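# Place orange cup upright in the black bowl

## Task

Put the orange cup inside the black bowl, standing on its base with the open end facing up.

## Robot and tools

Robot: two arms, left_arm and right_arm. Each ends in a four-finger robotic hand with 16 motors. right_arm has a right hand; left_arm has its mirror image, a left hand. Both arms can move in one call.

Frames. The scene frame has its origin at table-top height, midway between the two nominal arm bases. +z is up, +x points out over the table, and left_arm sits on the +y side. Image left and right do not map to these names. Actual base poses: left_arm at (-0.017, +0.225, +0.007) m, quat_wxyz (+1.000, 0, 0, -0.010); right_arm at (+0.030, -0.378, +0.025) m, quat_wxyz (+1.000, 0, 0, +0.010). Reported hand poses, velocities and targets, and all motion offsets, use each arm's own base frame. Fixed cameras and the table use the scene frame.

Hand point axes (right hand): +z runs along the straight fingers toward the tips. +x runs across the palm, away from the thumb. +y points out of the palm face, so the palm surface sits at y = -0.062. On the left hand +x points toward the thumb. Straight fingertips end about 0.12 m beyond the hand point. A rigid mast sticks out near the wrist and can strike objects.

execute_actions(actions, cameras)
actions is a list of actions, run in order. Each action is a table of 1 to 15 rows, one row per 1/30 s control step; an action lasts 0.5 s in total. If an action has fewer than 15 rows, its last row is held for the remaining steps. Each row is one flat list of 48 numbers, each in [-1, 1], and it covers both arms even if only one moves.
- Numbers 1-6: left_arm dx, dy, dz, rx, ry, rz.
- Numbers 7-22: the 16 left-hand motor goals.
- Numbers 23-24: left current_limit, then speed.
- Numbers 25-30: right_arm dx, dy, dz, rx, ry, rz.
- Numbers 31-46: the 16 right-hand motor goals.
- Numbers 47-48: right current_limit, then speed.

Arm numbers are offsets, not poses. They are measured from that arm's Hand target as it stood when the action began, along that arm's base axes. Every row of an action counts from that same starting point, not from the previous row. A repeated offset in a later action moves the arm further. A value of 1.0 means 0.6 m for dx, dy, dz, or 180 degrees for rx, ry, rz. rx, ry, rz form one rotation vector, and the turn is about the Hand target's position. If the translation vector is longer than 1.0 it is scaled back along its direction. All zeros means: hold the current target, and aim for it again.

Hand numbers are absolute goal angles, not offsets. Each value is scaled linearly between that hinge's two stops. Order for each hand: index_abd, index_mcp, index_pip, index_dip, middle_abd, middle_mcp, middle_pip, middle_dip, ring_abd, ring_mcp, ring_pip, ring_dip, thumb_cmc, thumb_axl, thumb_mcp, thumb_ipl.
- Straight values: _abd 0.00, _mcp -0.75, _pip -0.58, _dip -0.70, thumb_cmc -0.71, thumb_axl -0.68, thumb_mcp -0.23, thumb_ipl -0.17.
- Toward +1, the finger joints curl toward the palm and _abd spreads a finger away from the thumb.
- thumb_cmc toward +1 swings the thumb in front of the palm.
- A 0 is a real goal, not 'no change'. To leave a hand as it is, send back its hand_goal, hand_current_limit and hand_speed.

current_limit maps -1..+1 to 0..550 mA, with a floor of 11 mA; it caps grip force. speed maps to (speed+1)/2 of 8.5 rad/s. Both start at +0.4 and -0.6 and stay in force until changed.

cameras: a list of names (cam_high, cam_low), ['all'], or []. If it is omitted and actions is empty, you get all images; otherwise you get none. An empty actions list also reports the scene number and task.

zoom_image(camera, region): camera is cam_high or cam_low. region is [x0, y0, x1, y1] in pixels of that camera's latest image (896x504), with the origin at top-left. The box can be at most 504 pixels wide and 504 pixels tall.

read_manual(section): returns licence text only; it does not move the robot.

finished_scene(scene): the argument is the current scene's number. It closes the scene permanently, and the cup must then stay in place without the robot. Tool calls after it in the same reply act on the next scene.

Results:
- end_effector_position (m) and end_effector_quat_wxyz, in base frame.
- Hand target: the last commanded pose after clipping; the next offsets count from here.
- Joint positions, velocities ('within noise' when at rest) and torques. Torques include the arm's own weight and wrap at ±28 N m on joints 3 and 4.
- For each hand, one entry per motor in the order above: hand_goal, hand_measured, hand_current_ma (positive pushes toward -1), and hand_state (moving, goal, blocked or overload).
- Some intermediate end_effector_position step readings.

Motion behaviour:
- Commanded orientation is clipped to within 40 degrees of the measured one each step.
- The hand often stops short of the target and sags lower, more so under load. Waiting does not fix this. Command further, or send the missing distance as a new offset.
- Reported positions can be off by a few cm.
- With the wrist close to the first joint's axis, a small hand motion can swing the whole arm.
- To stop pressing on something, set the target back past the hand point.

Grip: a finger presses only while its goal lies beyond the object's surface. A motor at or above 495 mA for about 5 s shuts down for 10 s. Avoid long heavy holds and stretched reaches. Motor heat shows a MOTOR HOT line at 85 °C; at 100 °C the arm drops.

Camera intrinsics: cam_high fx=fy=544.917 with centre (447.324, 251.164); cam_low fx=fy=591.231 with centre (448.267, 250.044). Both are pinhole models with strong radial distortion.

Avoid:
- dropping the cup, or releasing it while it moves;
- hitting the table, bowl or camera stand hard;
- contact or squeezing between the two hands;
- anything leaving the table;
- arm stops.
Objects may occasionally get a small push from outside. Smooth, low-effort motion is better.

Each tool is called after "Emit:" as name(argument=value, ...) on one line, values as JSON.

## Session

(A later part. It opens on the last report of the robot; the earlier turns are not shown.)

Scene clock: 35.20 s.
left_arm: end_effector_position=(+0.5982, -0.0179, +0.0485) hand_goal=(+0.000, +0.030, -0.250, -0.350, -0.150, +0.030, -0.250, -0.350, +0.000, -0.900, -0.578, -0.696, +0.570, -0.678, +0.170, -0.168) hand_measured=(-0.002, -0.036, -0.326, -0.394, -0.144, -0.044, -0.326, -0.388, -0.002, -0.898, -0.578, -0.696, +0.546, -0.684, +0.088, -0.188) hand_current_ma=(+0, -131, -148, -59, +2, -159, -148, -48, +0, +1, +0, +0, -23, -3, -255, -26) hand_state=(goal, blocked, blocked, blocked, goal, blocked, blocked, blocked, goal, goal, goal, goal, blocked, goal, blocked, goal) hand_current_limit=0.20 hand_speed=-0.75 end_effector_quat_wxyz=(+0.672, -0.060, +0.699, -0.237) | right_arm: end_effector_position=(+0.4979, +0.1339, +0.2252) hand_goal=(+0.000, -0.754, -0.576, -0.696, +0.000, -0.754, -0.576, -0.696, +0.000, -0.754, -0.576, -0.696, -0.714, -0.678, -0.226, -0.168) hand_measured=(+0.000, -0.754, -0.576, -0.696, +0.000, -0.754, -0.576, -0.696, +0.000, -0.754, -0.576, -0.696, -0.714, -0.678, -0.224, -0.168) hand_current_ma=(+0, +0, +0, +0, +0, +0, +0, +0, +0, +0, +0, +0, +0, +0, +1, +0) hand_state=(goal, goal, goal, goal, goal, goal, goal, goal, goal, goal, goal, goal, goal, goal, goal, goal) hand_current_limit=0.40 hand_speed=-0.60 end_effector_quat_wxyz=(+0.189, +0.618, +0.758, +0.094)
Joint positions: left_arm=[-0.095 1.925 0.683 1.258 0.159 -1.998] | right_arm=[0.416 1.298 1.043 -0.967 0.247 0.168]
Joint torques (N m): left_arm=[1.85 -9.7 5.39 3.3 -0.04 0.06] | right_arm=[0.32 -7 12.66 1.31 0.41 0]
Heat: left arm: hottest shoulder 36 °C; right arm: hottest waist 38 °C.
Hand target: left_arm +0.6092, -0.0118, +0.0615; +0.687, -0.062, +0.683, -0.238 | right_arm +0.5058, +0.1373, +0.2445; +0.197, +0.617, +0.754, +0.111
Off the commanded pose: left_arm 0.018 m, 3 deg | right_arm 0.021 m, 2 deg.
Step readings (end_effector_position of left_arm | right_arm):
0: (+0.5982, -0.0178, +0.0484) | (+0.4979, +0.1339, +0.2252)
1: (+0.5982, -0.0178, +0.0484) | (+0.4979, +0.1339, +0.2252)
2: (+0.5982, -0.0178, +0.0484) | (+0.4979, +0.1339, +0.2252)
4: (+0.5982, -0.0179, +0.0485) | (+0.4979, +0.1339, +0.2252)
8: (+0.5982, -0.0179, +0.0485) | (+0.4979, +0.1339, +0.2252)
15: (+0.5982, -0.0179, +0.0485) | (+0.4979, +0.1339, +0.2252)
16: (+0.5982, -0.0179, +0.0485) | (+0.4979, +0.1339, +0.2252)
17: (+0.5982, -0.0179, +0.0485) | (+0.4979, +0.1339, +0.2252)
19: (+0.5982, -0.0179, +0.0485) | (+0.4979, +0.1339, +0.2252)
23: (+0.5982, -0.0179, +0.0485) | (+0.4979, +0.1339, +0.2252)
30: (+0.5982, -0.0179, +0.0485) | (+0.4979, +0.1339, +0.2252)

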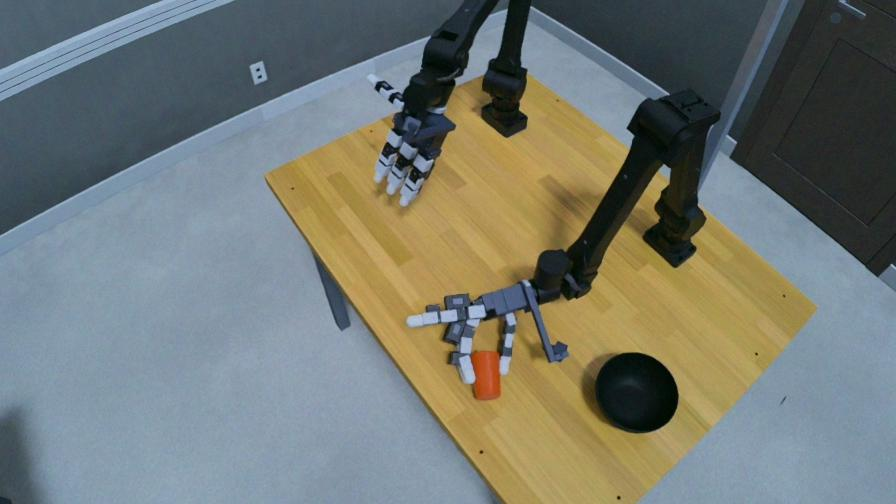

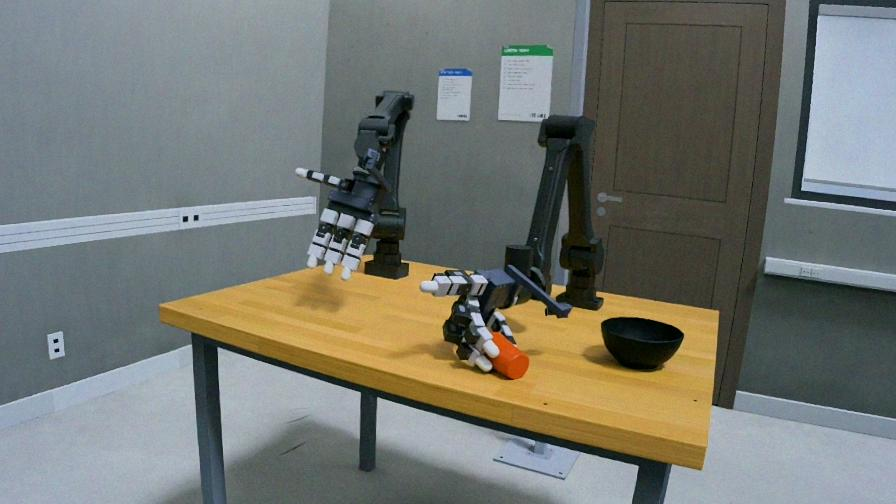

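Emit:
execute_actions(actions=[[[0,0,0.03,0,0,0, 0,0.04,-0.24,-0.34, -0.15,0.04,-0.24,-0.34, 0,-0.9,-0.577,-0.696, 0.571,-0.677,0.18,-0.168, 0.2,-0.75, 0,0,0,0,0,0, 0,-0.754,-0.576,-0.696,0,-0.754,-0.576,-0.696,0,-0.754,-0.576,-0.696,-0.714,-0.678,-0.226,-0.168,0.4,-0.6]],[[0,0,0.04,0,0,0, 0,0.04,-0.24,-0.34, -0.15,0.04,-0.24,-0.34, 0,-0.9,-0.577,-0.696, 0.571,-0.677,0.18,-0.168, 0.2,-0.75, 0,0,0,0,0,0, 0,-0.754,-0.576,-0.696,0,-0.754,-0.576,-0.696,0,-0.754,-0.576,-0.696,-0.714,-0.678,-0.226,-0.168,0.4,-0.6]],[[0,0,0.05,0,0,0, 0,0.04,-0.24,-0.34, -0.15,0.04,-0.24,-0.34, 0,-0.9,-0.577,-0.696, 0.571,-0.677,0.18,-0.168, 0.2,-0.75, 0,0,0,0,0,0, 0,-0.754,-0.576,-0.696,0,-0.754,-0.576,-0.696,0,-0.754,-0.576,-0.696,-0.714,-0.678,-0.226,-0.168,0.4,-0.6]]], cameras=["all"])

Emit:
zoom_image(camera="cam_high", region=[400, 260, 560, 420])

Emit:
zoom_image(camera="cam_low", region=[420, 240, 570, 390])

Scene clock: 37.20 s.
left_arm: end_effector_position=(+0.5981, -0.0179, +0.1163) hand_goal=(+0.000, +0.040, -0.240, -0.340, -0.150, +0.040, -0.240, -0.340, +0.000, -0.900, -0.578, -0.696, +0.570, -0.678, +0.180, -0.168) hand_measured=(-0.002, -0.036, -0.326, -0.388, -0.144, -0.044, -0.320, -0.380, -0.002, -0.898, -0.578, -0.696, +0.542, -0.686, +0.088, -0.190) hand_current_ma=(+0, -165, -178, -71, +2, -195, -163, -52, +0, +1, +0, +0, -31, -4, -307, -30) hand_state=(goal, blocked, blocked, blocked, goal, blocked, blocked, blocked, goal, goal, goal, goal, blocked, goal, blocked, blocked) hand_current_limit=0.20 hand_speed=-0.75 end_effector_quat_wxyz=(+0.675, -0.059, +0.696, -0.238) | right_arm: end_effector_position=(+0.4979, +0.1339, +0.2252) hand_goal=(+0.000, -0.754, -0.576, -0.696, +0.000, -0.754, -0.576, -0.696, +0.000, -0.754, -0.576, -0.696, -0.714, -0.678, -0.226, -0.168) hand_measured=(+0.000, -0.754, -0.576, -0.696, +0.000, -0.754, -0.576, -0.696, +0.000, -0.754, -0.576, -0.696, -0.714, -0.678, -0.224, -0.168) hand_current_ma=(+0, +0, +0, +0, +0, +0, +0, +0, +0, +0, +0, +0, +0, +0, +1, +0) hand_state=(goal, goal, goal, goal, goal, goal, goal, goal, goal, goal, goal, goal, goal, goal, goal, goal) hand_current_limit=0.40 hand_speed=-0.60 end_effector_quat_wxyz=(+0.189, +0.618, +0.758, +0.094)
Joint positions: left_arm=[-0.095 1.72 0.683 1.062 0.159 -1.999] | right_arm=[0.416 1.298 1.043 -0.967 0.247 0.168]
Joint torques (N m): left_arm=[1.9 -9.64 6.99 2.1 -0.04 0.06] | right_arm=[0.26 -7 12.63 1.29 0.41 0]
Heat: left arm: hottest shoulder 36 °C; right arm: hottest waist 38 °C.
Hand target: left_arm +0.6092, -0.0118, +0.1334; +0.687, -0.062, +0.684, -0.238 | right_arm +0.5058, +0.1373, +0.2445; +0.197, +0.617, +0.754, +0.111
Off the commanded pose: left_arm 0.021 m, 2 deg | right_arm 0.021 m, 2 deg.
Step readings (end_effector_position of left_arm | right_arm):
0: (+0.5982, -0.0179, +0.0485) | (+0.4979, +0.1339, +0.2252)
1: (+0.5982, -0.0179, +0.0485) | (+0.4979, +0.1339, +0.2252)
2: (+0.5982, -0.0179, +0.0485) | (+0.4979, +0.1339, +0.2252)
4: (+0.5983, -0.0179, +0.0492) | (+0.4979, +0.1339, +0.2252)
8: (+0.5989, -0.0180, +0.0556) | (+0.4979, +0.1339, +0.2252)
15: (+0.5997, -0.0180, +0.0634) | (+0.4979, +0.1339, +0.2252)
16: (+0.5996, -0.0180, +0.0629) | (+0.4979, +0.1339, +0.2252)
17: (+0.5995, -0.0180, +0.0625) | (+0.4979, +0.1339, +0.2252)
19: (+0.5991, -0.0180, +0.0637) | (+0.4979, +0.1339, +0.2252)
23: (+0.6000, -0.0181, +0.0793) | (+0.4979, +0.1339, +0.2252)
30: (+0.6005, -0.0181, +0.0902) | (+0.4979, +0.1339, +0.2252)
31: (+0.6003, -0.0181, +0.0893) | (+0.4979, +0.1339, +0.2252)
32: (+0.6000, -0.0181, +0.0887) | (+0.4979, +0.1339, +0.2252)
34: (+0.5990, -0.0180, +0.0892) | (+0.4979, +0.1339, +0.2252)
38: (+0.5986, -0.0180, +0.1050) | (+0.4979, +0.1339, +0.2252)
45: (+0.5984, -0.0180, +0.1177) | (+0.4979, +0.1339, +0.2252)

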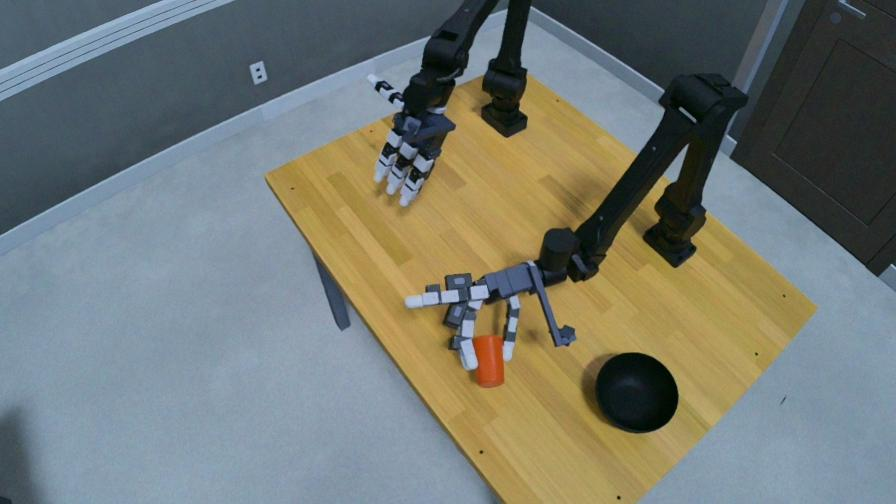

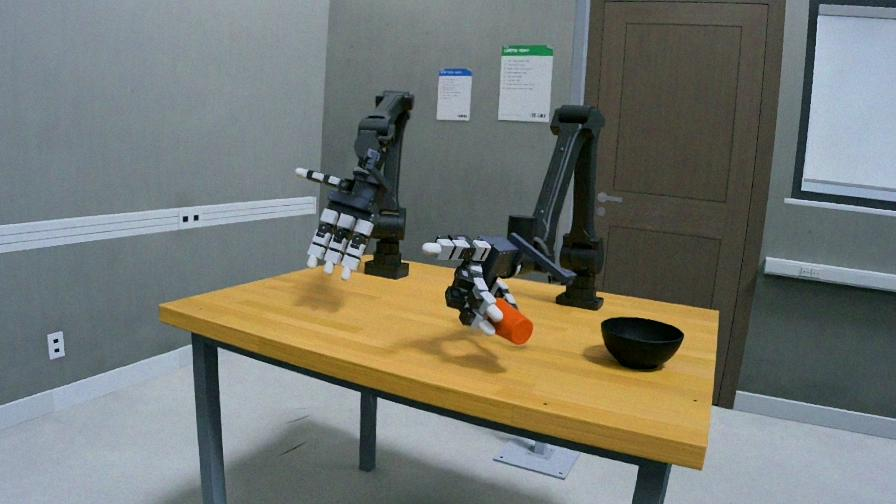

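Scaled by 3.150 from the camera's 896x504 image, which has a finer 1280x720 frame.

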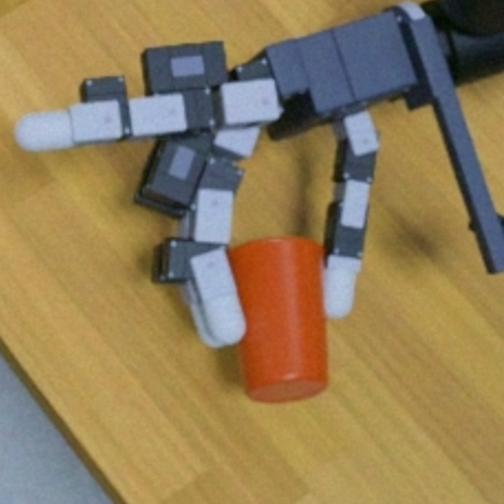

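Scaled by 3.360 from the camera's 896x504 image, which has a finer 1280x720 frame.

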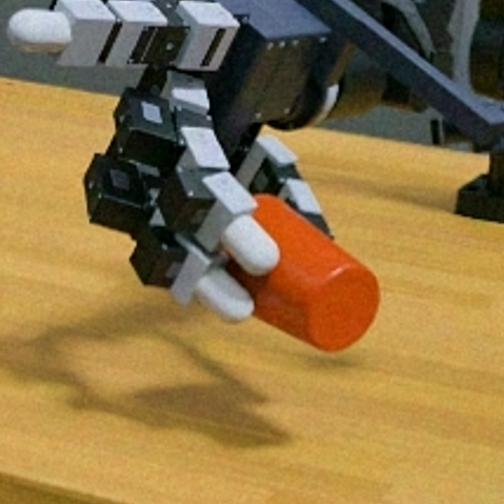

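Emit:
execute_actions(actions=[[[-0.021,0.0477,0.0347,-0.0146,0.0475,-0.0085, 0,0.04,-0.24,-0.34, -0.15,0.04,-0.24,-0.34, 0,-0.9,-0.577,-0.696, 0.571,-0.677,0.18,-0.168, 0.2,-0.75, 0,0,0,0,0,0, 0,-0.754,-0.576,-0.696,0,-0.754,-0.576,-0.696,0,-0.754,-0.576,-0.696,-0.714,-0.678,-0.226,-0.168,0.4,-0.6]],[[-0.021,0.0477,0.0347,-0.0146,0.0475,-0.0085, 0,0.04,-0.24,-0.34, -0.15,0.04,-0.24,-0.34, 0,-0.9,-0.577,-0.696, 0.571,-0.677,0.18,-0.168, 0.2,-0.75, 0,0,0,0,0,0, 0,-0.754,-0.576,-0.696,0,-0.754,-0.576,-0.696,0,-0.754,-0.576,-0.696,-0.714,-0.678,-0.226,-0.168,0.4,-0.6]],[[-0.021,0.0477,0.0347,-0.0146,0.0475,-0.0085, 0,0.04,-0.24,-0.34, -0.15,0.04,-0.24,-0.34, 0,-0.9,-0.577,-0.696, 0.571,-0.677,0.18,-0.168, 0.2,-0.75, 0,0,0,0,0,0, 0,-0.754,-0.576,-0.696,0,-0.754,-0.576,-0.696,0,-0.754,-0.576,-0.696,-0.714,-0.678,-0.226,-0.168,0.4,-0.6]]], cameras=["all"])

Scene clock: 42.07 s.
left_arm: end_effector_position=(+0.5482, +0.0677, +0.1581) hand_goal=(+0.000, +0.040, -0.240, -0.340, -0.150, +0.040, -0.240, -0.340, +0.000, -0.900, -0.578, -0.696, +0.570, -0.678, +0.180, -0.168) hand_measured=(+0.000, -0.036, -0.326, -0.388, -0.142, -0.044, -0.320, -0.380, -0.002, -0.894, -0.578, -0.696, +0.540, -0.686, +0.088, -0.190) hand_current_ma=(+0, -165, -178, -71, +3, -195, -161, -52, -1, +2, +0, +0, -33, -5, -307, -30) hand_state=(goal, blocked, blocked, blocked, goal, blocked, blocked, blocked, goal, goal, goal, goal, blocked, goal, blocked, blocked) hand_current_limit=0.20 hand_speed=-0.75 end_effector_quat_wxyz=(+0.475, -0.147, +0.817, -0.293) | right_arm: end_effector_position=(+0.4979, +0.1339, +0.2252) hand_goal=(+0.000, -0.754, -0.576, -0.696, +0.000, -0.754, -0.576, -0.696, +0.000, -0.754, -0.576, -0.696, -0.714, -0.678, -0.226, -0.168) hand_measured=(+0.000, -0.754, -0.576, -0.696, +0.000, -0.754, -0.576, -0.696, +0.000, -0.754, -0.576, -0.696, -0.714, -0.678, -0.224, -0.168) hand_current_ma=(+0, +0, +0, +0, +0, +0, +0, +0, +0, +0, +0, +0, +0, +0, +1, +0) hand_state=(goal, goal, goal, goal, goal, goal, goal, goal, goal, goal, goal, goal, goal, goal, goal, goal) hand_current_limit=0.40 hand_speed=-0.60 end_effector_quat_wxyz=(+0.189, +0.618, +0.758, +0.094)
Joint positions: left_arm=[0.175 1.377 0.853 0.079 0.505 -2.075] | right_arm=[0.416 1.298 1.043 -0.967 0.247 0.168]
Joint torques (N m): left_arm=[1.2 -8 11.88 1.92 0.2 0.13] | right_arm=[0.26 -7 12.64 1.31 0.42 0.01]
Heat: left arm: hottest shoulder 36 °C; right arm: hottest waist 38 °C.
Hand target: left_arm +0.5714, +0.0741, +0.1958; +0.503, -0.132, +0.803, -0.291 | right_arm +0.5058, +0.1373, +0.2445; +0.197, +0.617, +0.754, +0.111
Off the commanded pose: left_arm 0.045 m, 4 deg | right_arm 0.021 m, 2 deg.
Step readings (end_effector_position of left_arm | right_arm):
0: (+0.5981, -0.0179, +0.1162) | (+0.4979, +0.1339, +0.2252)
1: (+0.5981, -0.0178, +0.1158) | (+0.4979, +0.1339, +0.2252)
2: (+0.5975, -0.0172, +0.1138) | (+0.4979, +0.1339, +0.2252)
4: (+0.5938, -0.0163, +0.1103) | (+0.4979, +0.1339, +0.2252)
8: (+0.5866, +0.0032, +0.1264) | (+0.4979, +0.1339, +0.2252)
15: (+0.5796, +0.0162, +0.1342) | (+0.4979, +0.1339, +0.2252)
16: (+0.5788, +0.0153, +0.1318) | (+0.4979, +0.1339, +0.2252)
17: (+0.5774, +0.0143, +0.1283) | (+0.4979, +0.1339, +0.2252)
19: (+0.5706, +0.0138, +0.1209) | (+0.4979, +0.1339, +0.2252)
23: (+0.5576, +0.0296, +0.1253) | (+0.4979, +0.1339, +0.2252)
30: (+0.5635, +0.0422, +0.1457) | (+0.4979, +0.1339, +0.2252)
31: (+0.5636, +0.0416, +0.1454) | (+0.4979, +0.1339, +0.2252)
32: (+0.5622, +0.0405, +0.1436) | (+0.4979, +0.1339, +0.2252)
34: (+0.5558, +0.0402, +0.1389) | (+0.4979, +0.1339, +0.2252)
38: (+0.5464, +0.0557, +0.1439) | (+0.4979, +0.1339, +0.2252)
45: (+0.5502, +0.0684, +0.1605) | (+0.4979, +0.1339, +0.2252)

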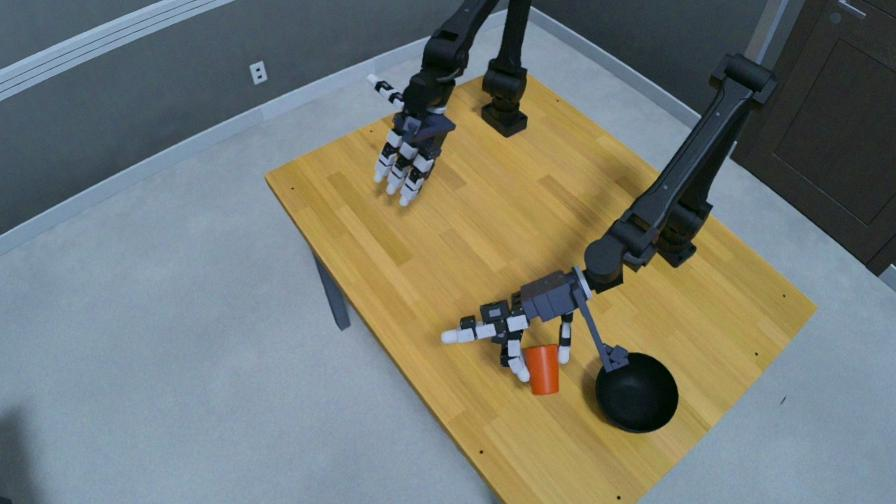

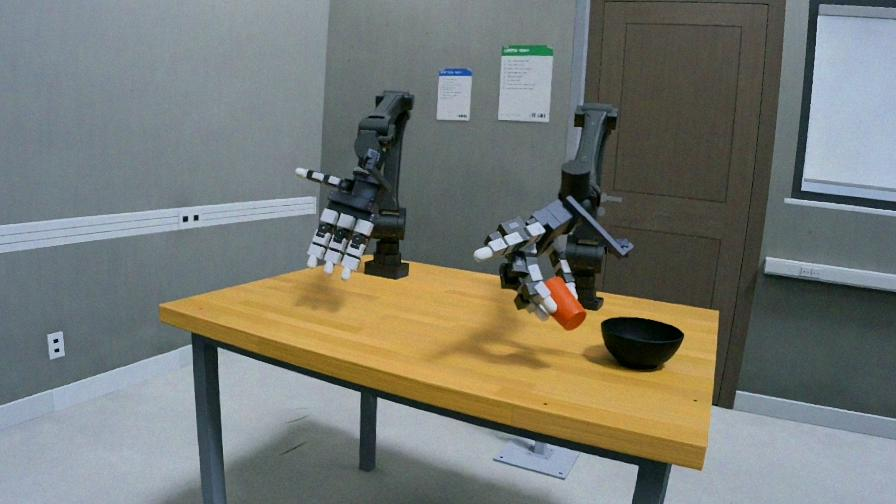

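Emit:
execute_actions(actions=[[[-0.011,0.0475,0.052,-0.0146,0.0475,-0.0085, 0,0.04,-0.24,-0.34, -0.15,0.04,-0.24,-0.34, 0,-0.9,-0.577,-0.696, 0.571,-0.677,0.18,-0.168, 0.2,-0.75, 0,0,0,0,0,0, 0,-0.754,-0.576,-0.696,0,-0.754,-0.576,-0.696,0,-0.754,-0.576,-0.696,-0.714,-0.678,-0.226,-0.168,0.4,-0.6]],[[-0.011,0.0475,0.052,-0.0146,0.0475,-0.0085, 0,0.04,-0.24,-0.34, -0.15,0.04,-0.24,-0.34, 0,-0.9,-0.577,-0.696, 0.571,-0.677,0.18,-0.168, 0.2,-0.75, 0,0,0,0,0,0, 0,-0.754,-0.576,-0.696,0,-0.754,-0.576,-0.696,0,-0.754,-0.576,-0.696,-0.714,-0.678,-0.226,-0.168,0.4,-0.6]],[[-0.0321,0.0362,-0.0067,-0.0522,0.0229,0.011, 0,0.04,-0.24,-0.34, -0.15,0.04,-0.24,-0.34, 0,-0.9,-0.577,-0.696, 0.571,-0.677,0.18,-0.168, 0.2,-0.75, 0,0,0,0,0,0, 0,-0.754,-0.576,-0.696,0,-0.754,-0.576,-0.696,0,-0.754,-0.576,-0.696,-0.714,-0.678,-0.226,-0.168,0.4,-0.6]],[[-0.0321,0.0362,-0.0067,-0.0522,0.0229,0.011, 0,0.04,-0.24,-0.34, -0.15,0.04,-0.24,-0.34, 0,-0.9,-0.577,-0.696, 0.571,-0.677,0.18,-0.168, 0.2,-0.75, 0,0,0,0,0,0, 0,-0.754,-0.576,-0.696,0,-0.754,-0.576,-0.696,0,-0.754,-0.576,-0.696,-0.714,-0.678,-0.226,-0.168,0.4,-0.6]]], cameras=["all"])

Scene clock: 45.13 s.
left_arm: end_effector_position=(+0.5028, +0.1665, +0.2190) hand_goal=(+0.000, +0.040, -0.240, -0.340, -0.150, +0.040, -0.240, -0.340, +0.000, -0.900, -0.578, -0.696, +0.570, -0.678, +0.180, -0.168) hand_measured=(+0.002, -0.036, -0.326, -0.388, -0.140, -0.044, -0.320, -0.380, -0.002, -0.892, -0.578, -0.696, +0.540, -0.686, +0.088, -0.190) hand_current_ma=(+0, -165, -178, -71, +5, -195, -160, -51, -1, +5, +0, +0, -33, -5, -307, -30) hand_state=(goal, blocked, blocked, blocked, goal, blocked, blocked, blocked, goal, goal, goal, goal, blocked, goal, blocked, blocked) hand_current_limit=0.20 hand_speed=-0.75 end_effector_quat_wxyz=(+0.255, -0.297, +0.814, -0.429) | right_arm: end_effector_position=(+0.4979, +0.1339, +0.2252) hand_goal=(+0.000, -0.754, -0.576, -0.696, +0.000, -0.754, -0.576, -0.696, +0.000, -0.754, -0.576, -0.696, -0.714, -0.678, -0.226, -0.168) hand_measured=(+0.000, -0.754, -0.576, -0.696, +0.000, -0.754, -0.576, -0.696, +0.000, -0.754, -0.576, -0.696, -0.714, -0.678, -0.224, -0.168) hand_current_ma=(+0, +0, +0, +0, +0, +0, +0, +0, +0, +0, +0, +0, +0, +0, +1, +0) hand_state=(goal, goal, goal, goal, goal, goal, goal, goal, goal, goal, goal, goal, goal, goal, goal, goal) hand_current_limit=0.40 hand_speed=-0.60 end_effector_quat_wxyz=(+0.189, +0.618, +0.758, +0.094)
Joint positions: left_arm=[0.513 1.523 1.346 -0.833 0.937 -2.046] | right_arm=[0.416 1.298 1.043 -0.967 0.247 0.168]
Joint torques (N m): left_arm=[0.97 -9.47 12.33 0.85 0.77 -0.17] | right_arm=[0.26 -6.95 12.63 1.29 0.42 0]
Heat: left arm: hottest shoulder 36 °C; right arm: hottest elbow 39 °C.
Hand target: left_arm +0.5196, +0.1746, +0.2501; +0.278, -0.285, +0.812, -0.427 | right_arm +0.5058, +0.1373, +0.2445; +0.197, +0.617, +0.754, +0.111
Off the commanded pose: left_arm 0.036 m, 3 deg | right_arm 0.021 m, 2 deg.
Step readings (end_effector_position of left_arm | right_arm):
0: (+0.5482, +0.0677, +0.1581) | (+0.4979, +0.1339, +0.2252)
1: (+0.5481, +0.0673, +0.1580) | (+0.4979, +0.1339, +0.2252)
2: (+0.5464, +0.0662, +0.1572) | (+0.4979, +0.1339, +0.2252)
4: (+0.5418, +0.0659, +0.1574) | (+0.4979, +0.1339, +0.2252)
8: (+0.5403, +0.0818, +0.1724) | (+0.4979, +0.1339, +0.2252)
15: (+0.5451, +0.0950, +0.1939) | (+0.4979, +0.1339, +0.2252)
16: (+0.5448, +0.0945, +0.1942) | (+0.4979, +0.1339, +0.2252)
17: (+0.5423, +0.0934, +0.1943) | (+0.4979, +0.1339, +0.2252)
19: (+0.5367, +0.0925, +0.1965) | (+0.4979, +0.1339, +0.2252)
23: (+0.5361, +0.1084, +0.2149) | (+0.4979, +0.1339, +0.2252)
30: (+0.5402, +0.1227, +0.2341) | (+0.4979, +0.1339, +0.2252)
31: (+0.5401, +0.1222, +0.2331) | (+0.4979, +0.1339, +0.2252)
32: (+0.5390, +0.1203, +0.2320) | (+0.4979, +0.1339, +0.2252)
34: (+0.5353, +0.1172, +0.2291) | (+0.4979, +0.1339, +0.2252)
38: (+0.5259, +0.1323, +0.2208) | (+0.4979, +0.1339, +0.2252)
45: (+0.5198, +0.1462, +0.2174) | (+0.4979, +0.1339, +0.2252)
46: (+0.5198, +0.1454, +0.2181) | (+0.4979, +0.1339, +0.2252)
47: (+0.5192, +0.1431, +0.2198) | (+0.4979, +0.1339, +0.2252)
49: (+0.5165, +0.1393, +0.2234) | (+0.4979, +0.1339, +0.2252)
53: (+0.5097, +0.1535, +0.2248) | (+0.4979, +0.1339, +0.2252)
60: (+0.5027, +0.1671, +0.2175) | (+0.4979, +0.1339, +0.2252)

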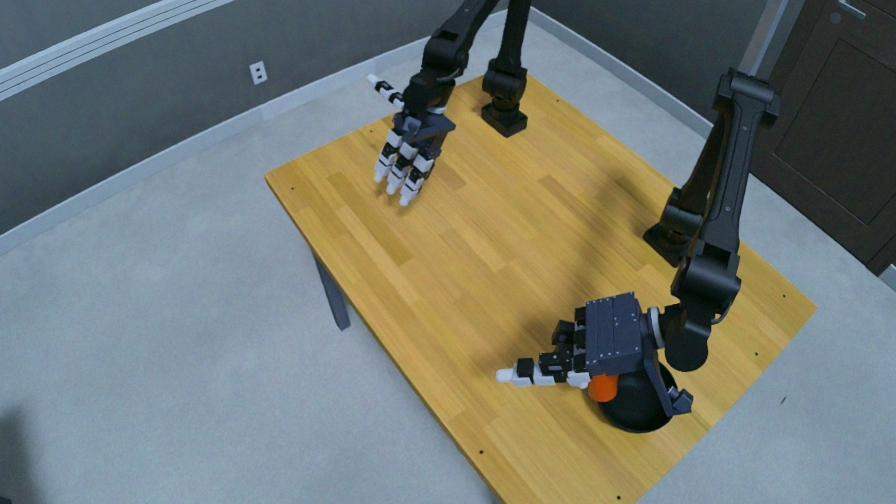

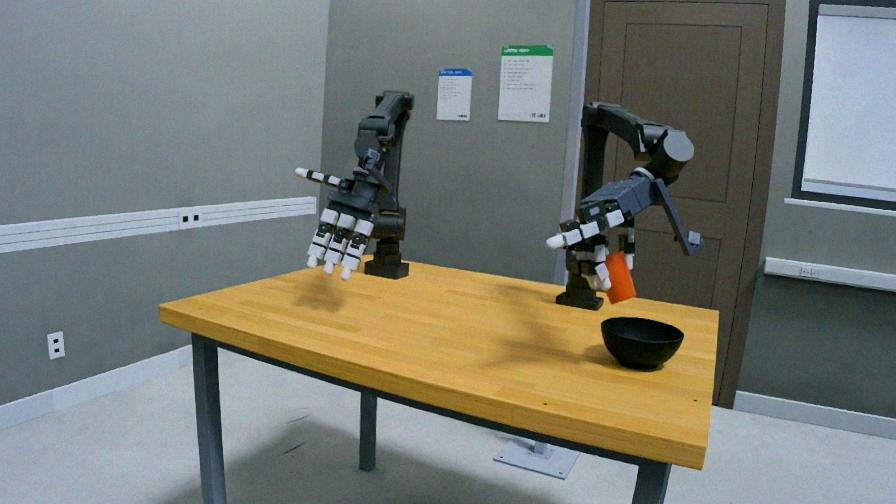

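Emit:
execute_actions(actions=[[[-0.0357,0.0373,-0.0106,-0.0508,0.0191,0.0087, 0,0.04,-0.24,-0.34, -0.15,0.04,-0.24,-0.34, 0,-0.9,-0.577,-0.696, 0.571,-0.677,0.18,-0.168, 0.2,-0.75, 0,0,0,0,0,0, 0,-0.754,-0.576,-0.696,0,-0.754,-0.576,-0.696,0,-0.754,-0.576,-0.696,-0.714,-0.678,-0.226,-0.168,0.4,-0.6]],[[-0.0357,0.0373,-0.0106,-0.0508,0.0191,0.0087, 0,0.04,-0.24,-0.34, -0.15,0.04,-0.24,-0.34, 0,-0.9,-0.577,-0.696, 0.571,-0.677,0.18,-0.168, 0.2,-0.75, 0,0,0,0,0,0, 0,-0.754,-0.576,-0.696,0,-0.754,-0.576,-0.696,0,-0.754,-0.576,-0.696,-0.714,-0.678,-0.226,-0.168,0.4,-0.6]],[[-0.0357,0.0373,-0.0106,-0.0508,0.0191,0.0087, 0,0.04,-0.24,-0.34, -0.15,0.04,-0.24,-0.34, 0,-0.9,-0.577,-0.696, 0.571,-0.677,0.18,-0.168, 0.2,-0.75, 0,0,0,0,0,0, 0,-0.754,-0.576,-0.696,0,-0.754,-0.576,-0.696,0,-0.754,-0.576,-0.696,-0.714,-0.678,-0.226,-0.168,0.4,-0.6]]], cameras=["all"])

Emit:
zoom_image(camera="cam_high", region=[520, 280, 740, 450])

Emit:
zoom_image(camera="cam_low", region=[540, 200, 720, 390])

Scene clock: 47.63 s.
left_arm: end_effector_position=(+0.4422, +0.2308, +0.2099) hand_goal=(+0.000, +0.040, -0.240, -0.340, -0.150, +0.040, -0.240, -0.340, +0.000, -0.900, -0.578, -0.696, +0.570, -0.678, +0.180, -0.168) hand_measured=(+0.004, -0.036, -0.326, -0.388, -0.136, -0.044, -0.318, -0.378, -0.002, -0.890, -0.578, -0.696, +0.540, -0.686, +0.088, -0.190) hand_current_ma=(+1, -165, -178, -71, +7, -195, -156, -49, +0, +6, +0, +0, -33, -5, -307, -30) hand_state=(goal, blocked, blocked, blocked, goal, blocked, blocked, blocked, goal, goal, goal, goal, blocked, goal, blocked, blocked) hand_current_limit=0.20 hand_speed=-0.75 end_effector_quat_wxyz=(+0.125, -0.431, +0.687, -0.572) | right_arm: end_effector_position=(+0.4979, +0.1339, +0.2252) hand_goal=(+0.000, -0.754, -0.576, -0.696, +0.000, -0.754, -0.576, -0.696, +0.000, -0.754, -0.576, -0.696, -0.714, -0.678, -0.226, -0.168) hand_measured=(+0.000, -0.754, -0.576, -0.696, +0.000, -0.754, -0.576, -0.696, +0.000, -0.754, -0.576, -0.696, -0.714, -0.678, -0.224, -0.168) hand_current_ma=(+0, +0, +0, +0, +0, +0, +0, +0, +0, +0, +0, +0, +0, +0, +1, +0) hand_state=(goal, goal, goal, goal, goal, goal, goal, goal, goal, goal, goal, goal, goal, goal, goal, goal) hand_current_limit=0.40 hand_speed=-0.60 end_effector_quat_wxyz=(+0.189, +0.618, +0.758, +0.094)
Joint positions: left_arm=[0.771 1.744 1.52 -1.333 1.25 -1.931] | right_arm=[0.416 1.298 1.043 -0.967 0.247 0.168]
Joint torques (N m): left_arm=[0.73 -11.34 10.93 -0.25 1.16 -0.08] | right_arm=[0.26 -7 12.63 1.31 0.42 0]
Heat: left arm: hottest shoulder 36 °C; right arm: hottest elbow 39 °C.
Hand target: left_arm +0.4554, +0.2417, +0.2310; +0.147, -0.412, +0.697, -0.569 | right_arm +0.5058, +0.1373, +0.2445; +0.197, +0.617, +0.754, +0.111
Off the commanded pose: left_arm 0.027 m, 4 deg | right_arm 0.021 m, 2 deg.
Step readings (end_effector_position of left_arm | right_arm):
0: (+0.5028, +0.1665, +0.2190) | (+0.4979, +0.1339, +0.2252)
1: (+0.5027, +0.1660, +0.2192) | (+0.4979, +0.1339, +0.2252)
2: (+0.5019, +0.1641, +0.2202) | (+0.4979, +0.1339, +0.2252)
4: (+0.4986, +0.1605, +0.2232) | (+0.4979, +0.1339, +0.2252)
8: (+0.4899, +0.1745, +0.2211) | (+0.4979, +0.1339, +0.2252)
15: (+0.4816, +0.1875, +0.2122) | (+0.4979, +0.1339, +0.2252)
16: (+0.4814, +0.1868, +0.2124) | (+0.4979, +0.1339, +0.2252)
17: (+0.4805, +0.1850, +0.2139) | (+0.4979, +0.1339, +0.2252)
19: (+0.4782, +0.1820, +0.2186) | (+0.4979, +0.1339, +0.2252)
23: (+0.4704, +0.1949, +0.2187) | (+0.4979, +0.1339, +0.2252)
30: (+0.4611, +0.2082, +0.2094) | (+0.4979, +0.1339, +0.2252)
31: (+0.4610, +0.2076, +0.2095) | (+0.4979, +0.1339, +0.2252)
32: (+0.4603, +0.2062, +0.2110) | (+0.4979, +0.1339, +0.2252)
34: (+0.4583, +0.2040, +0.2162) | (+0.4979, +0.1339, +0.2252)
38: (+0.4505, +0.2163, +0.2160) | (+0.4979, +0.1339, +0.2252)
45: (+0.4411, +0.2296, +0.2066) | (+0.4979, +0.1339, +0.2252)

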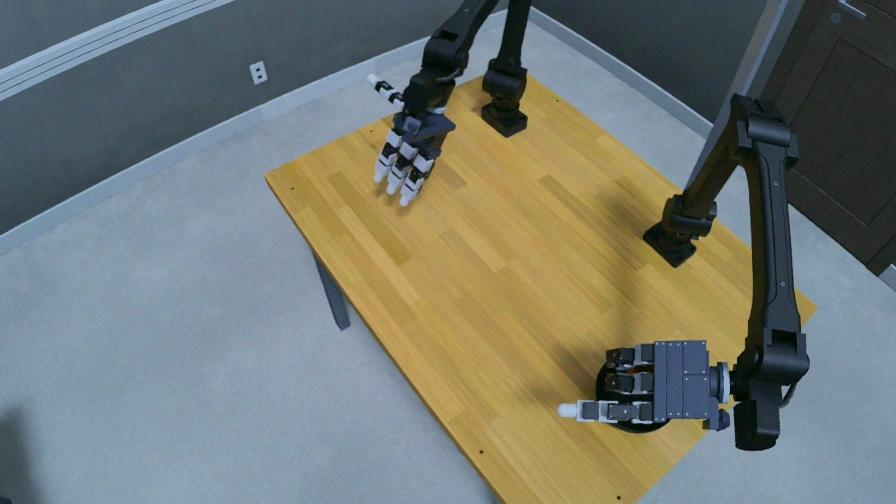

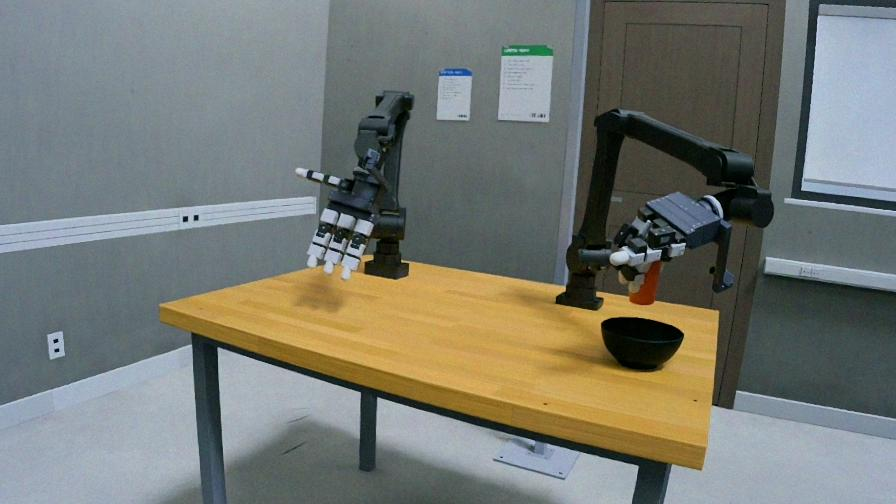

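Scaled by 2.291 from the camera's 896x504 image, which has a finer 1280x720 frame.

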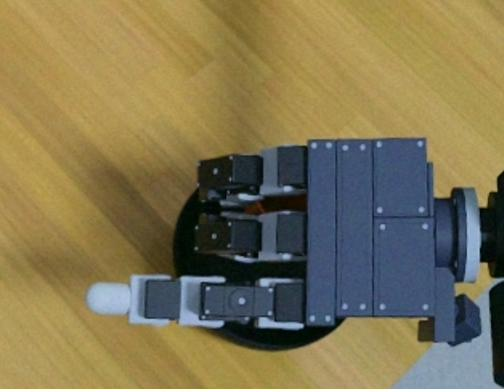

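Scaled by 2.653 from the camera's 896x504 image, which has a finer 1280x720 frame.

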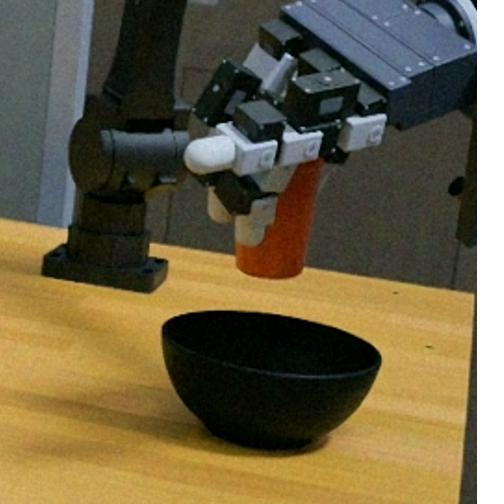

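Emit:
execute_actions(actions=[[[-0.002,0.003,-0.055,0,0,0, 0,0.04,-0.24,-0.34, -0.15,0.04,-0.24,-0.34, 0,-0.9,-0.577,-0.696, 0.571,-0.677,0.18,-0.168, 0.2,-0.75, 0,0,0,0,0,0, 0,-0.754,-0.576,-0.696,0,-0.754,-0.576,-0.696,0,-0.754,-0.576,-0.696,-0.714,-0.678,-0.226,-0.168,0.4,-0.6]],[[-0.002,0.003,-0.055,0,0,0, 0,0.04,-0.24,-0.34, -0.15,0.04,-0.24,-0.34, 0,-0.9,-0.577,-0.696, 0.571,-0.677,0.18,-0.168, 0.2,-0.75, 0,0,0,0,0,0, 0,-0.754,-0.576,-0.696,0,-0.754,-0.576,-0.696,0,-0.754,-0.576,-0.696,-0.714,-0.678,-0.226,-0.168,0.4,-0.6]],[[-0.001,0.002,-0.04,0,0,0, 0,0.04,-0.24,-0.34, -0.15,0.04,-0.24,-0.34, 0,-0.9,-0.577,-0.696, 0.571,-0.677,0.18,-0.168, 0.2,-0.75, 0,0,0,0,0,0, 0,-0.754,-0.576,-0.696,0,-0.754,-0.576,-0.696,0,-0.754,-0.576,-0.696,-0.714,-0.678,-0.226,-0.168,0.4,-0.6]]], cameras=["all"])

Emit:
zoom_image(camera="cam_high", region=[540, 300, 740, 450])

Emit:
zoom_image(camera="cam_low", region=[560, 220, 740, 390])

Scene clock: 50.10 s.
left_arm: end_effector_position=(+0.4535, +0.2424, +0.1418) hand_goal=(+0.000, +0.040, -0.240, -0.340, -0.150, +0.040, -0.240, -0.340, +0.000, -0.900, -0.578, -0.696, +0.570, -0.678, +0.180, -0.168) hand_measured=(+0.004, -0.036, -0.326, -0.388, -0.136, -0.044, -0.318, -0.378, -0.002, -0.890, -0.578, -0.696, +0.540, -0.686, +0.088, -0.190) hand_current_ma=(+1, -165, -178, -71, +7, -195, -156, -49, +0, +6, +0, +0, -33, -5, -307, -30) hand_state=(goal, blocked, blocked, blocked, goal, blocked, blocked, blocked, goal, goal, goal, goal, blocked, goal, blocked, blocked) hand_current_limit=0.20 hand_speed=-0.75 end_effector_quat_wxyz=(+0.139, -0.414, +0.696, -0.570) | right_arm: end_effector_position=(+0.4979, +0.1339, +0.2252) hand_goal=(+0.000, -0.754, -0.576, -0.696, +0.000, -0.754, -0.576, -0.696, +0.000, -0.754, -0.576, -0.696, -0.714, -0.678, -0.226, -0.168) hand_measured=(+0.000, -0.754, -0.576, -0.696, +0.000, -0.754, -0.576, -0.696, +0.000, -0.754, -0.576, -0.696, -0.714, -0.678, -0.224, -0.168) hand_current_ma=(+0, +0, +0, +0, +0, +0, +0, +0, +0, +0, +0, +0, +0, +0, +1, +0) hand_state=(goal, goal, goal, goal, goal, goal, goal, goal, goal, goal, goal, goal, goal, goal, goal, goal) hand_current_limit=0.40 hand_speed=-0.60 end_effector_quat_wxyz=(+0.189, +0.618, +0.758, +0.094)
Joint positions: left_arm=[0.771 1.826 1.454 -1.185 1.253 -1.881] | right_arm=[0.416 1.298 1.043 -0.967 0.247 0.168]
Joint torques (N m): left_arm=[1.49 -12.34 6.08 0.55 1.09 -0.11] | right_arm=[0.26 -6.89 12.66 1.28 0.42 0]
Heat: left arm: hottest shoulder 36 °C; right arm: hottest elbow 39 °C.
Hand target: left_arm +0.4525, +0.2466, +0.1412; +0.147, -0.412, +0.697, -0.569 | right_arm +0.5058, +0.1373, +0.2445; +0.197, +0.617, +0.754, +0.111
Off the commanded pose: left_arm 0.004 m, 1 deg | right_arm 0.021 m, 2 deg.
Step readings (end_effector_position of left_arm | right_arm):
0: (+0.4422, +0.2308, +0.2099) | (+0.4979, +0.1339, +0.2252)
1: (+0.4422, +0.2309, +0.2099) | (+0.4979, +0.1339, +0.2252)
2: (+0.4423, +0.2310, +0.2096) | (+0.4979, +0.1339, +0.2252)
4: (+0.4436, +0.2323, +0.2080) | (+0.4979, +0.1339, +0.2252)
8: (+0.4474, +0.2361, +0.2003) | (+0.4979, +0.1339, +0.2252)
15: (+0.4494, +0.2382, +0.1929) | (+0.4979, +0.1339, +0.2252)
16: (+0.4495, +0.2383, +0.1929) | (+0.4979, +0.1339, +0.2252)
17: (+0.4502, +0.2391, +0.1926) | (+0.4979, +0.1339, +0.2252)
19: (+0.4524, +0.2411, +0.1900) | (+0.4979, +0.1339, +0.2252)
23: (+0.4530, +0.2419, +0.1784) | (+0.4979, +0.1339, +0.2252)
30: (+0.4529, +0.2418, +0.1645) | (+0.4979, +0.1339, +0.2252)
31: (+0.4530, +0.2420, +0.1644) | (+0.4979, +0.1339, +0.2252)
32: (+0.4534, +0.2422, +0.1636) | (+0.4979, +0.1339, +0.2252)
34: (+0.4542, +0.2430, +0.1610) | (+0.4979, +0.1339, +0.2252)
38: (+0.4533, +0.2423, +0.1509) | (+0.4979, +0.1339, +0.2252)
45: (+0.4533, +0.2422, +0.1418) | (+0.4979, +0.1339, +0.2252)

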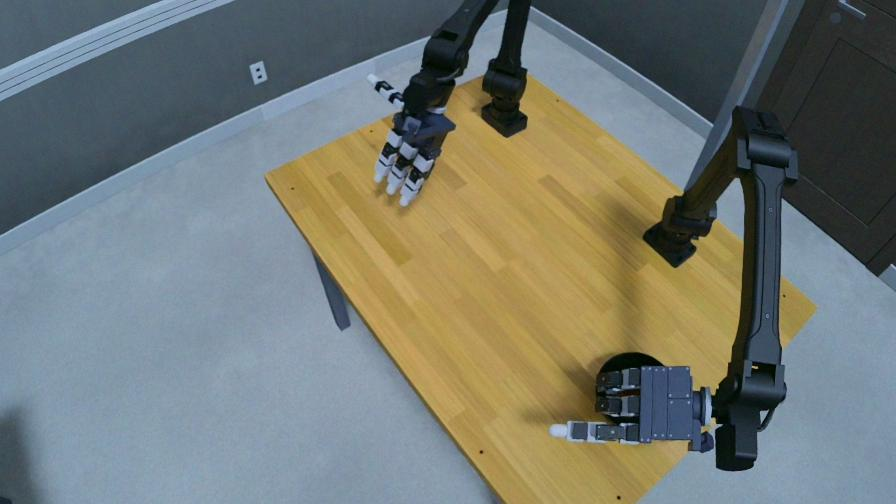

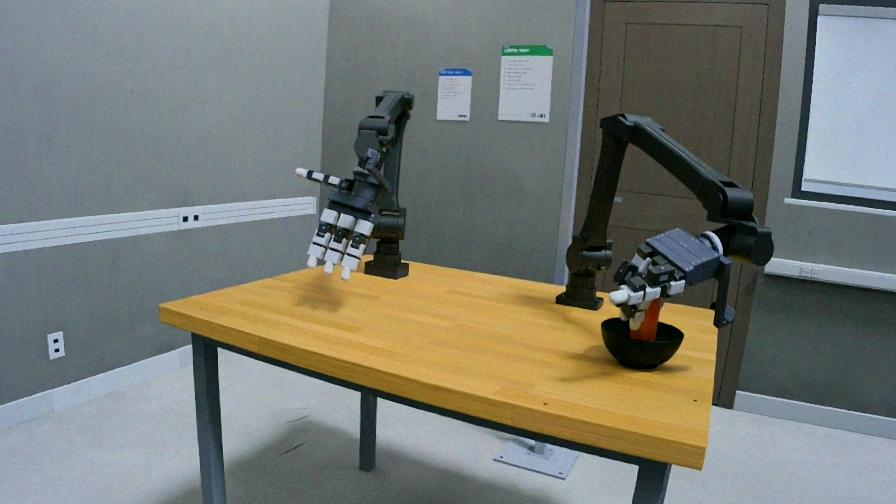

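Scaled by 2.520 from the camera's 896x504 image, which has a finer 1280x720 frame.

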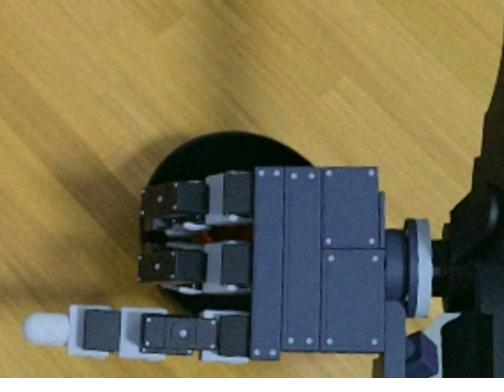

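Scaled by 2.800 from the camera's 896x504 image, which has a finer 1280x720 frame.

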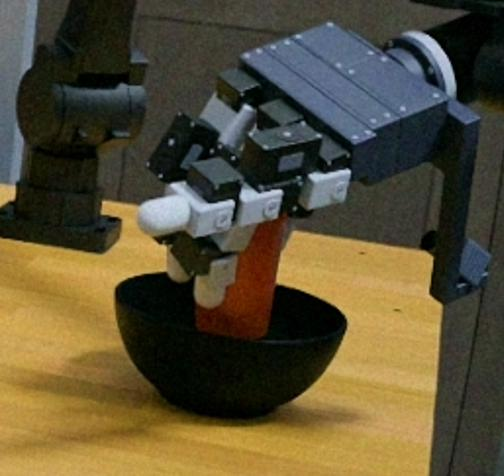

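Emit:
execute_actions(actions=[[[-0.02,-0.01,-0.017,0,0,0, 0,0.04,-0.24,-0.34, -0.15,0.04,-0.24,-0.34, 0,-0.9,-0.577,-0.696, 0.571,-0.677,0.18,-0.168, 0.2,-0.75, 0,0,0,0,0,0, 0,-0.754,-0.576,-0.696,0,-0.754,-0.576,-0.696,0,-0.754,-0.576,-0.696,-0.714,-0.678,-0.226,-0.168,0.4,-0.6]],[[0,0,-0.033,0,0,0, 0,0.04,-0.24,-0.34, -0.15,0.04,-0.24,-0.34, 0,-0.9,-0.577,-0.696, 0.571,-0.677,0.18,-0.168, 0.2,-0.75, 0,0,0,0,0,0, 0,-0.754,-0.576,-0.696,0,-0.754,-0.576,-0.696,0,-0.754,-0.576,-0.696,-0.714,-0.678,-0.226,-0.168,0.4,-0.6]]], cameras=["all"])

Emit:
zoom_image(camera="cam_high", region=[540, 300, 740, 450])

Emit:
zoom_image(camera="cam_low", region=[560, 220, 740, 390])

Scene clock: 51.57 s.
left_arm: end_effector_position=(+0.4434, +0.2350, +0.1146) hand_goal=(+0.000, +0.040, -0.240, -0.340, -0.150, +0.040, -0.240, -0.340, +0.000, -0.900, -0.578, -0.696, +0.570, -0.678, +0.180, -0.168) hand_measured=(+0.004, -0.036, -0.326, -0.388, -0.136, -0.044, -0.318, -0.378, -0.002, -0.890, -0.578, -0.696, +0.540, -0.686, +0.088, -0.190) hand_current_ma=(+1, -165, -178, -71, +7, -195, -156, -49, +0, +6, +0, +0, -33, -5, -307, -30) hand_state=(goal, blocked, blocked, blocked, goal, blocked, blocked, blocked, goal, goal, goal, goal, blocked, goal, blocked, blocked) hand_current_limit=0.20 hand_speed=-0.75 end_effector_quat_wxyz=(+0.141, -0.409, +0.699, -0.569) | right_arm: end_effector_position=(+0.4979, +0.1339, +0.2252) hand_goal=(+0.000, -0.754, -0.576, -0.696, +0.000, -0.754, -0.576, -0.696, +0.000, -0.754, -0.576, -0.696, -0.714, -0.678, -0.226, -0.168) hand_measured=(+0.000, -0.754, -0.576, -0.696, +0.000, -0.754, -0.576, -0.696, +0.000, -0.754, -0.576, -0.696, -0.714, -0.678, -0.224, -0.168) hand_current_ma=(+0, +0, +0, +0, +0, +0, +0, +0, +0, +0, +0, +0, +0, +0, +1, +0) hand_state=(goal, goal, goal, goal, goal, goal, goal, goal, goal, goal, goal, goal, goal, goal, goal, goal) hand_current_limit=0.40 hand_speed=-0.60 end_effector_quat_wxyz=(+0.189, +0.618, +0.758, +0.094)
Joint positions: left_arm=[0.774 1.827 1.378 -1.126 1.253 -1.854] | right_arm=[0.416 1.298 1.043 -0.967 0.247 0.168]
Joint torques (N m): left_arm=[2.02 -11.52 5.68 0.43 1.09 -0.12] | right_arm=[0.26 -7 12.64 1.29 0.42 0]
Heat: left arm: hottest shoulder 36 °C; right arm: hottest elbow 39 °C.
Hand target: left_arm +0.4404, +0.2406, +0.1111; +0.147, -0.412, +0.697, -0.569 | right_arm +0.5058, +0.1373, +0.2445; +0.197, +0.617, +0.754, +0.111
Off the commanded pose: left_arm 0.007 m, 1 deg | right_arm 0.021 m, 2 deg.
Step readings (end_effector_position of left_arm | right_arm):
0: (+0.4535, +0.2424, +0.1418) | (+0.4979, +0.1339, +0.2252)
1: (+0.4534, +0.2424, +0.1416) | (+0.4979, +0.1339, +0.2252)
2: (+0.4531, +0.2421, +0.1406) | (+0.4979, +0.1339, +0.2252)
4: (+0.4511, +0.2402, +0.1368) | (+0.4979, +0.1339, +0.2252)
8: (+0.4439, +0.2342, +0.1272) | (+0.4979, +0.1339, +0.2252)
15: (+0.4427, +0.2337, +0.1247) | (+0.4979, +0.1339, +0.2252)
16: (+0.4428, +0.2338, +0.1246) | (+0.4979, +0.1339, +0.2252)
17: (+0.4430, +0.2342, +0.1241) | (+0.4979, +0.1339, +0.2252)
19: (+0.4437, +0.2350, +0.1218) | (+0.4979, +0.1339, +0.2252)
23: (+0.4428, +0.2343, +0.1167) | (+0.4979, +0.1339, +0.2252)
30: (+0.4432, +0.2347, +0.1146) | (+0.4979, +0.1339, +0.2252)

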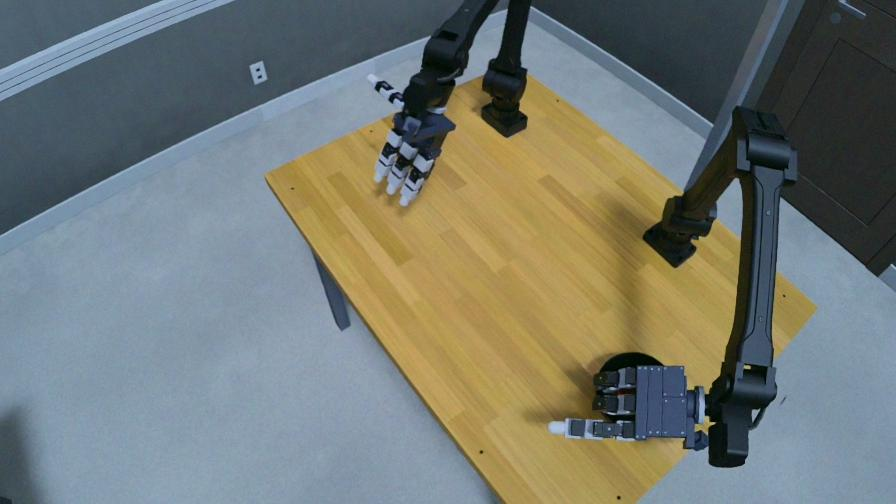

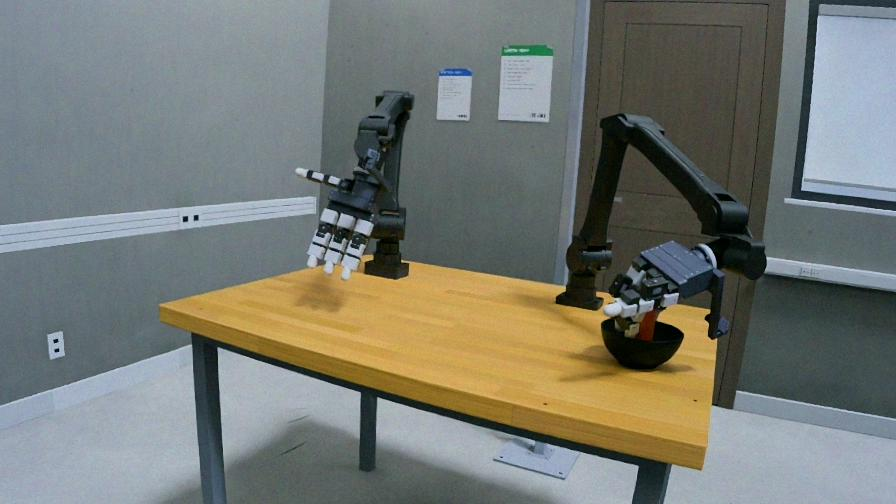

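Scaled by 2.520 from the camera's 896x504 image, which has a finer 1280x720 frame.

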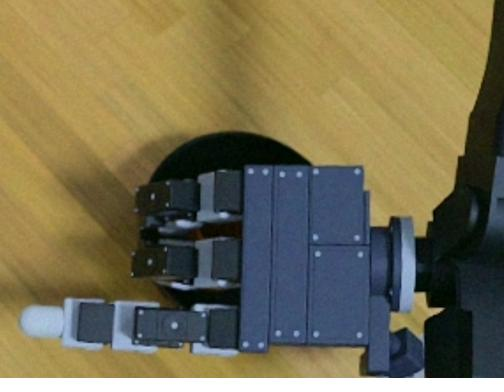

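Scaled by 2.800 from the camera's 896x504 image, which has a finer 1280x720 frame.

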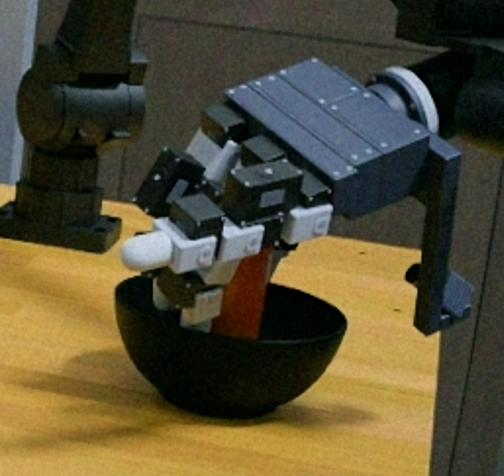

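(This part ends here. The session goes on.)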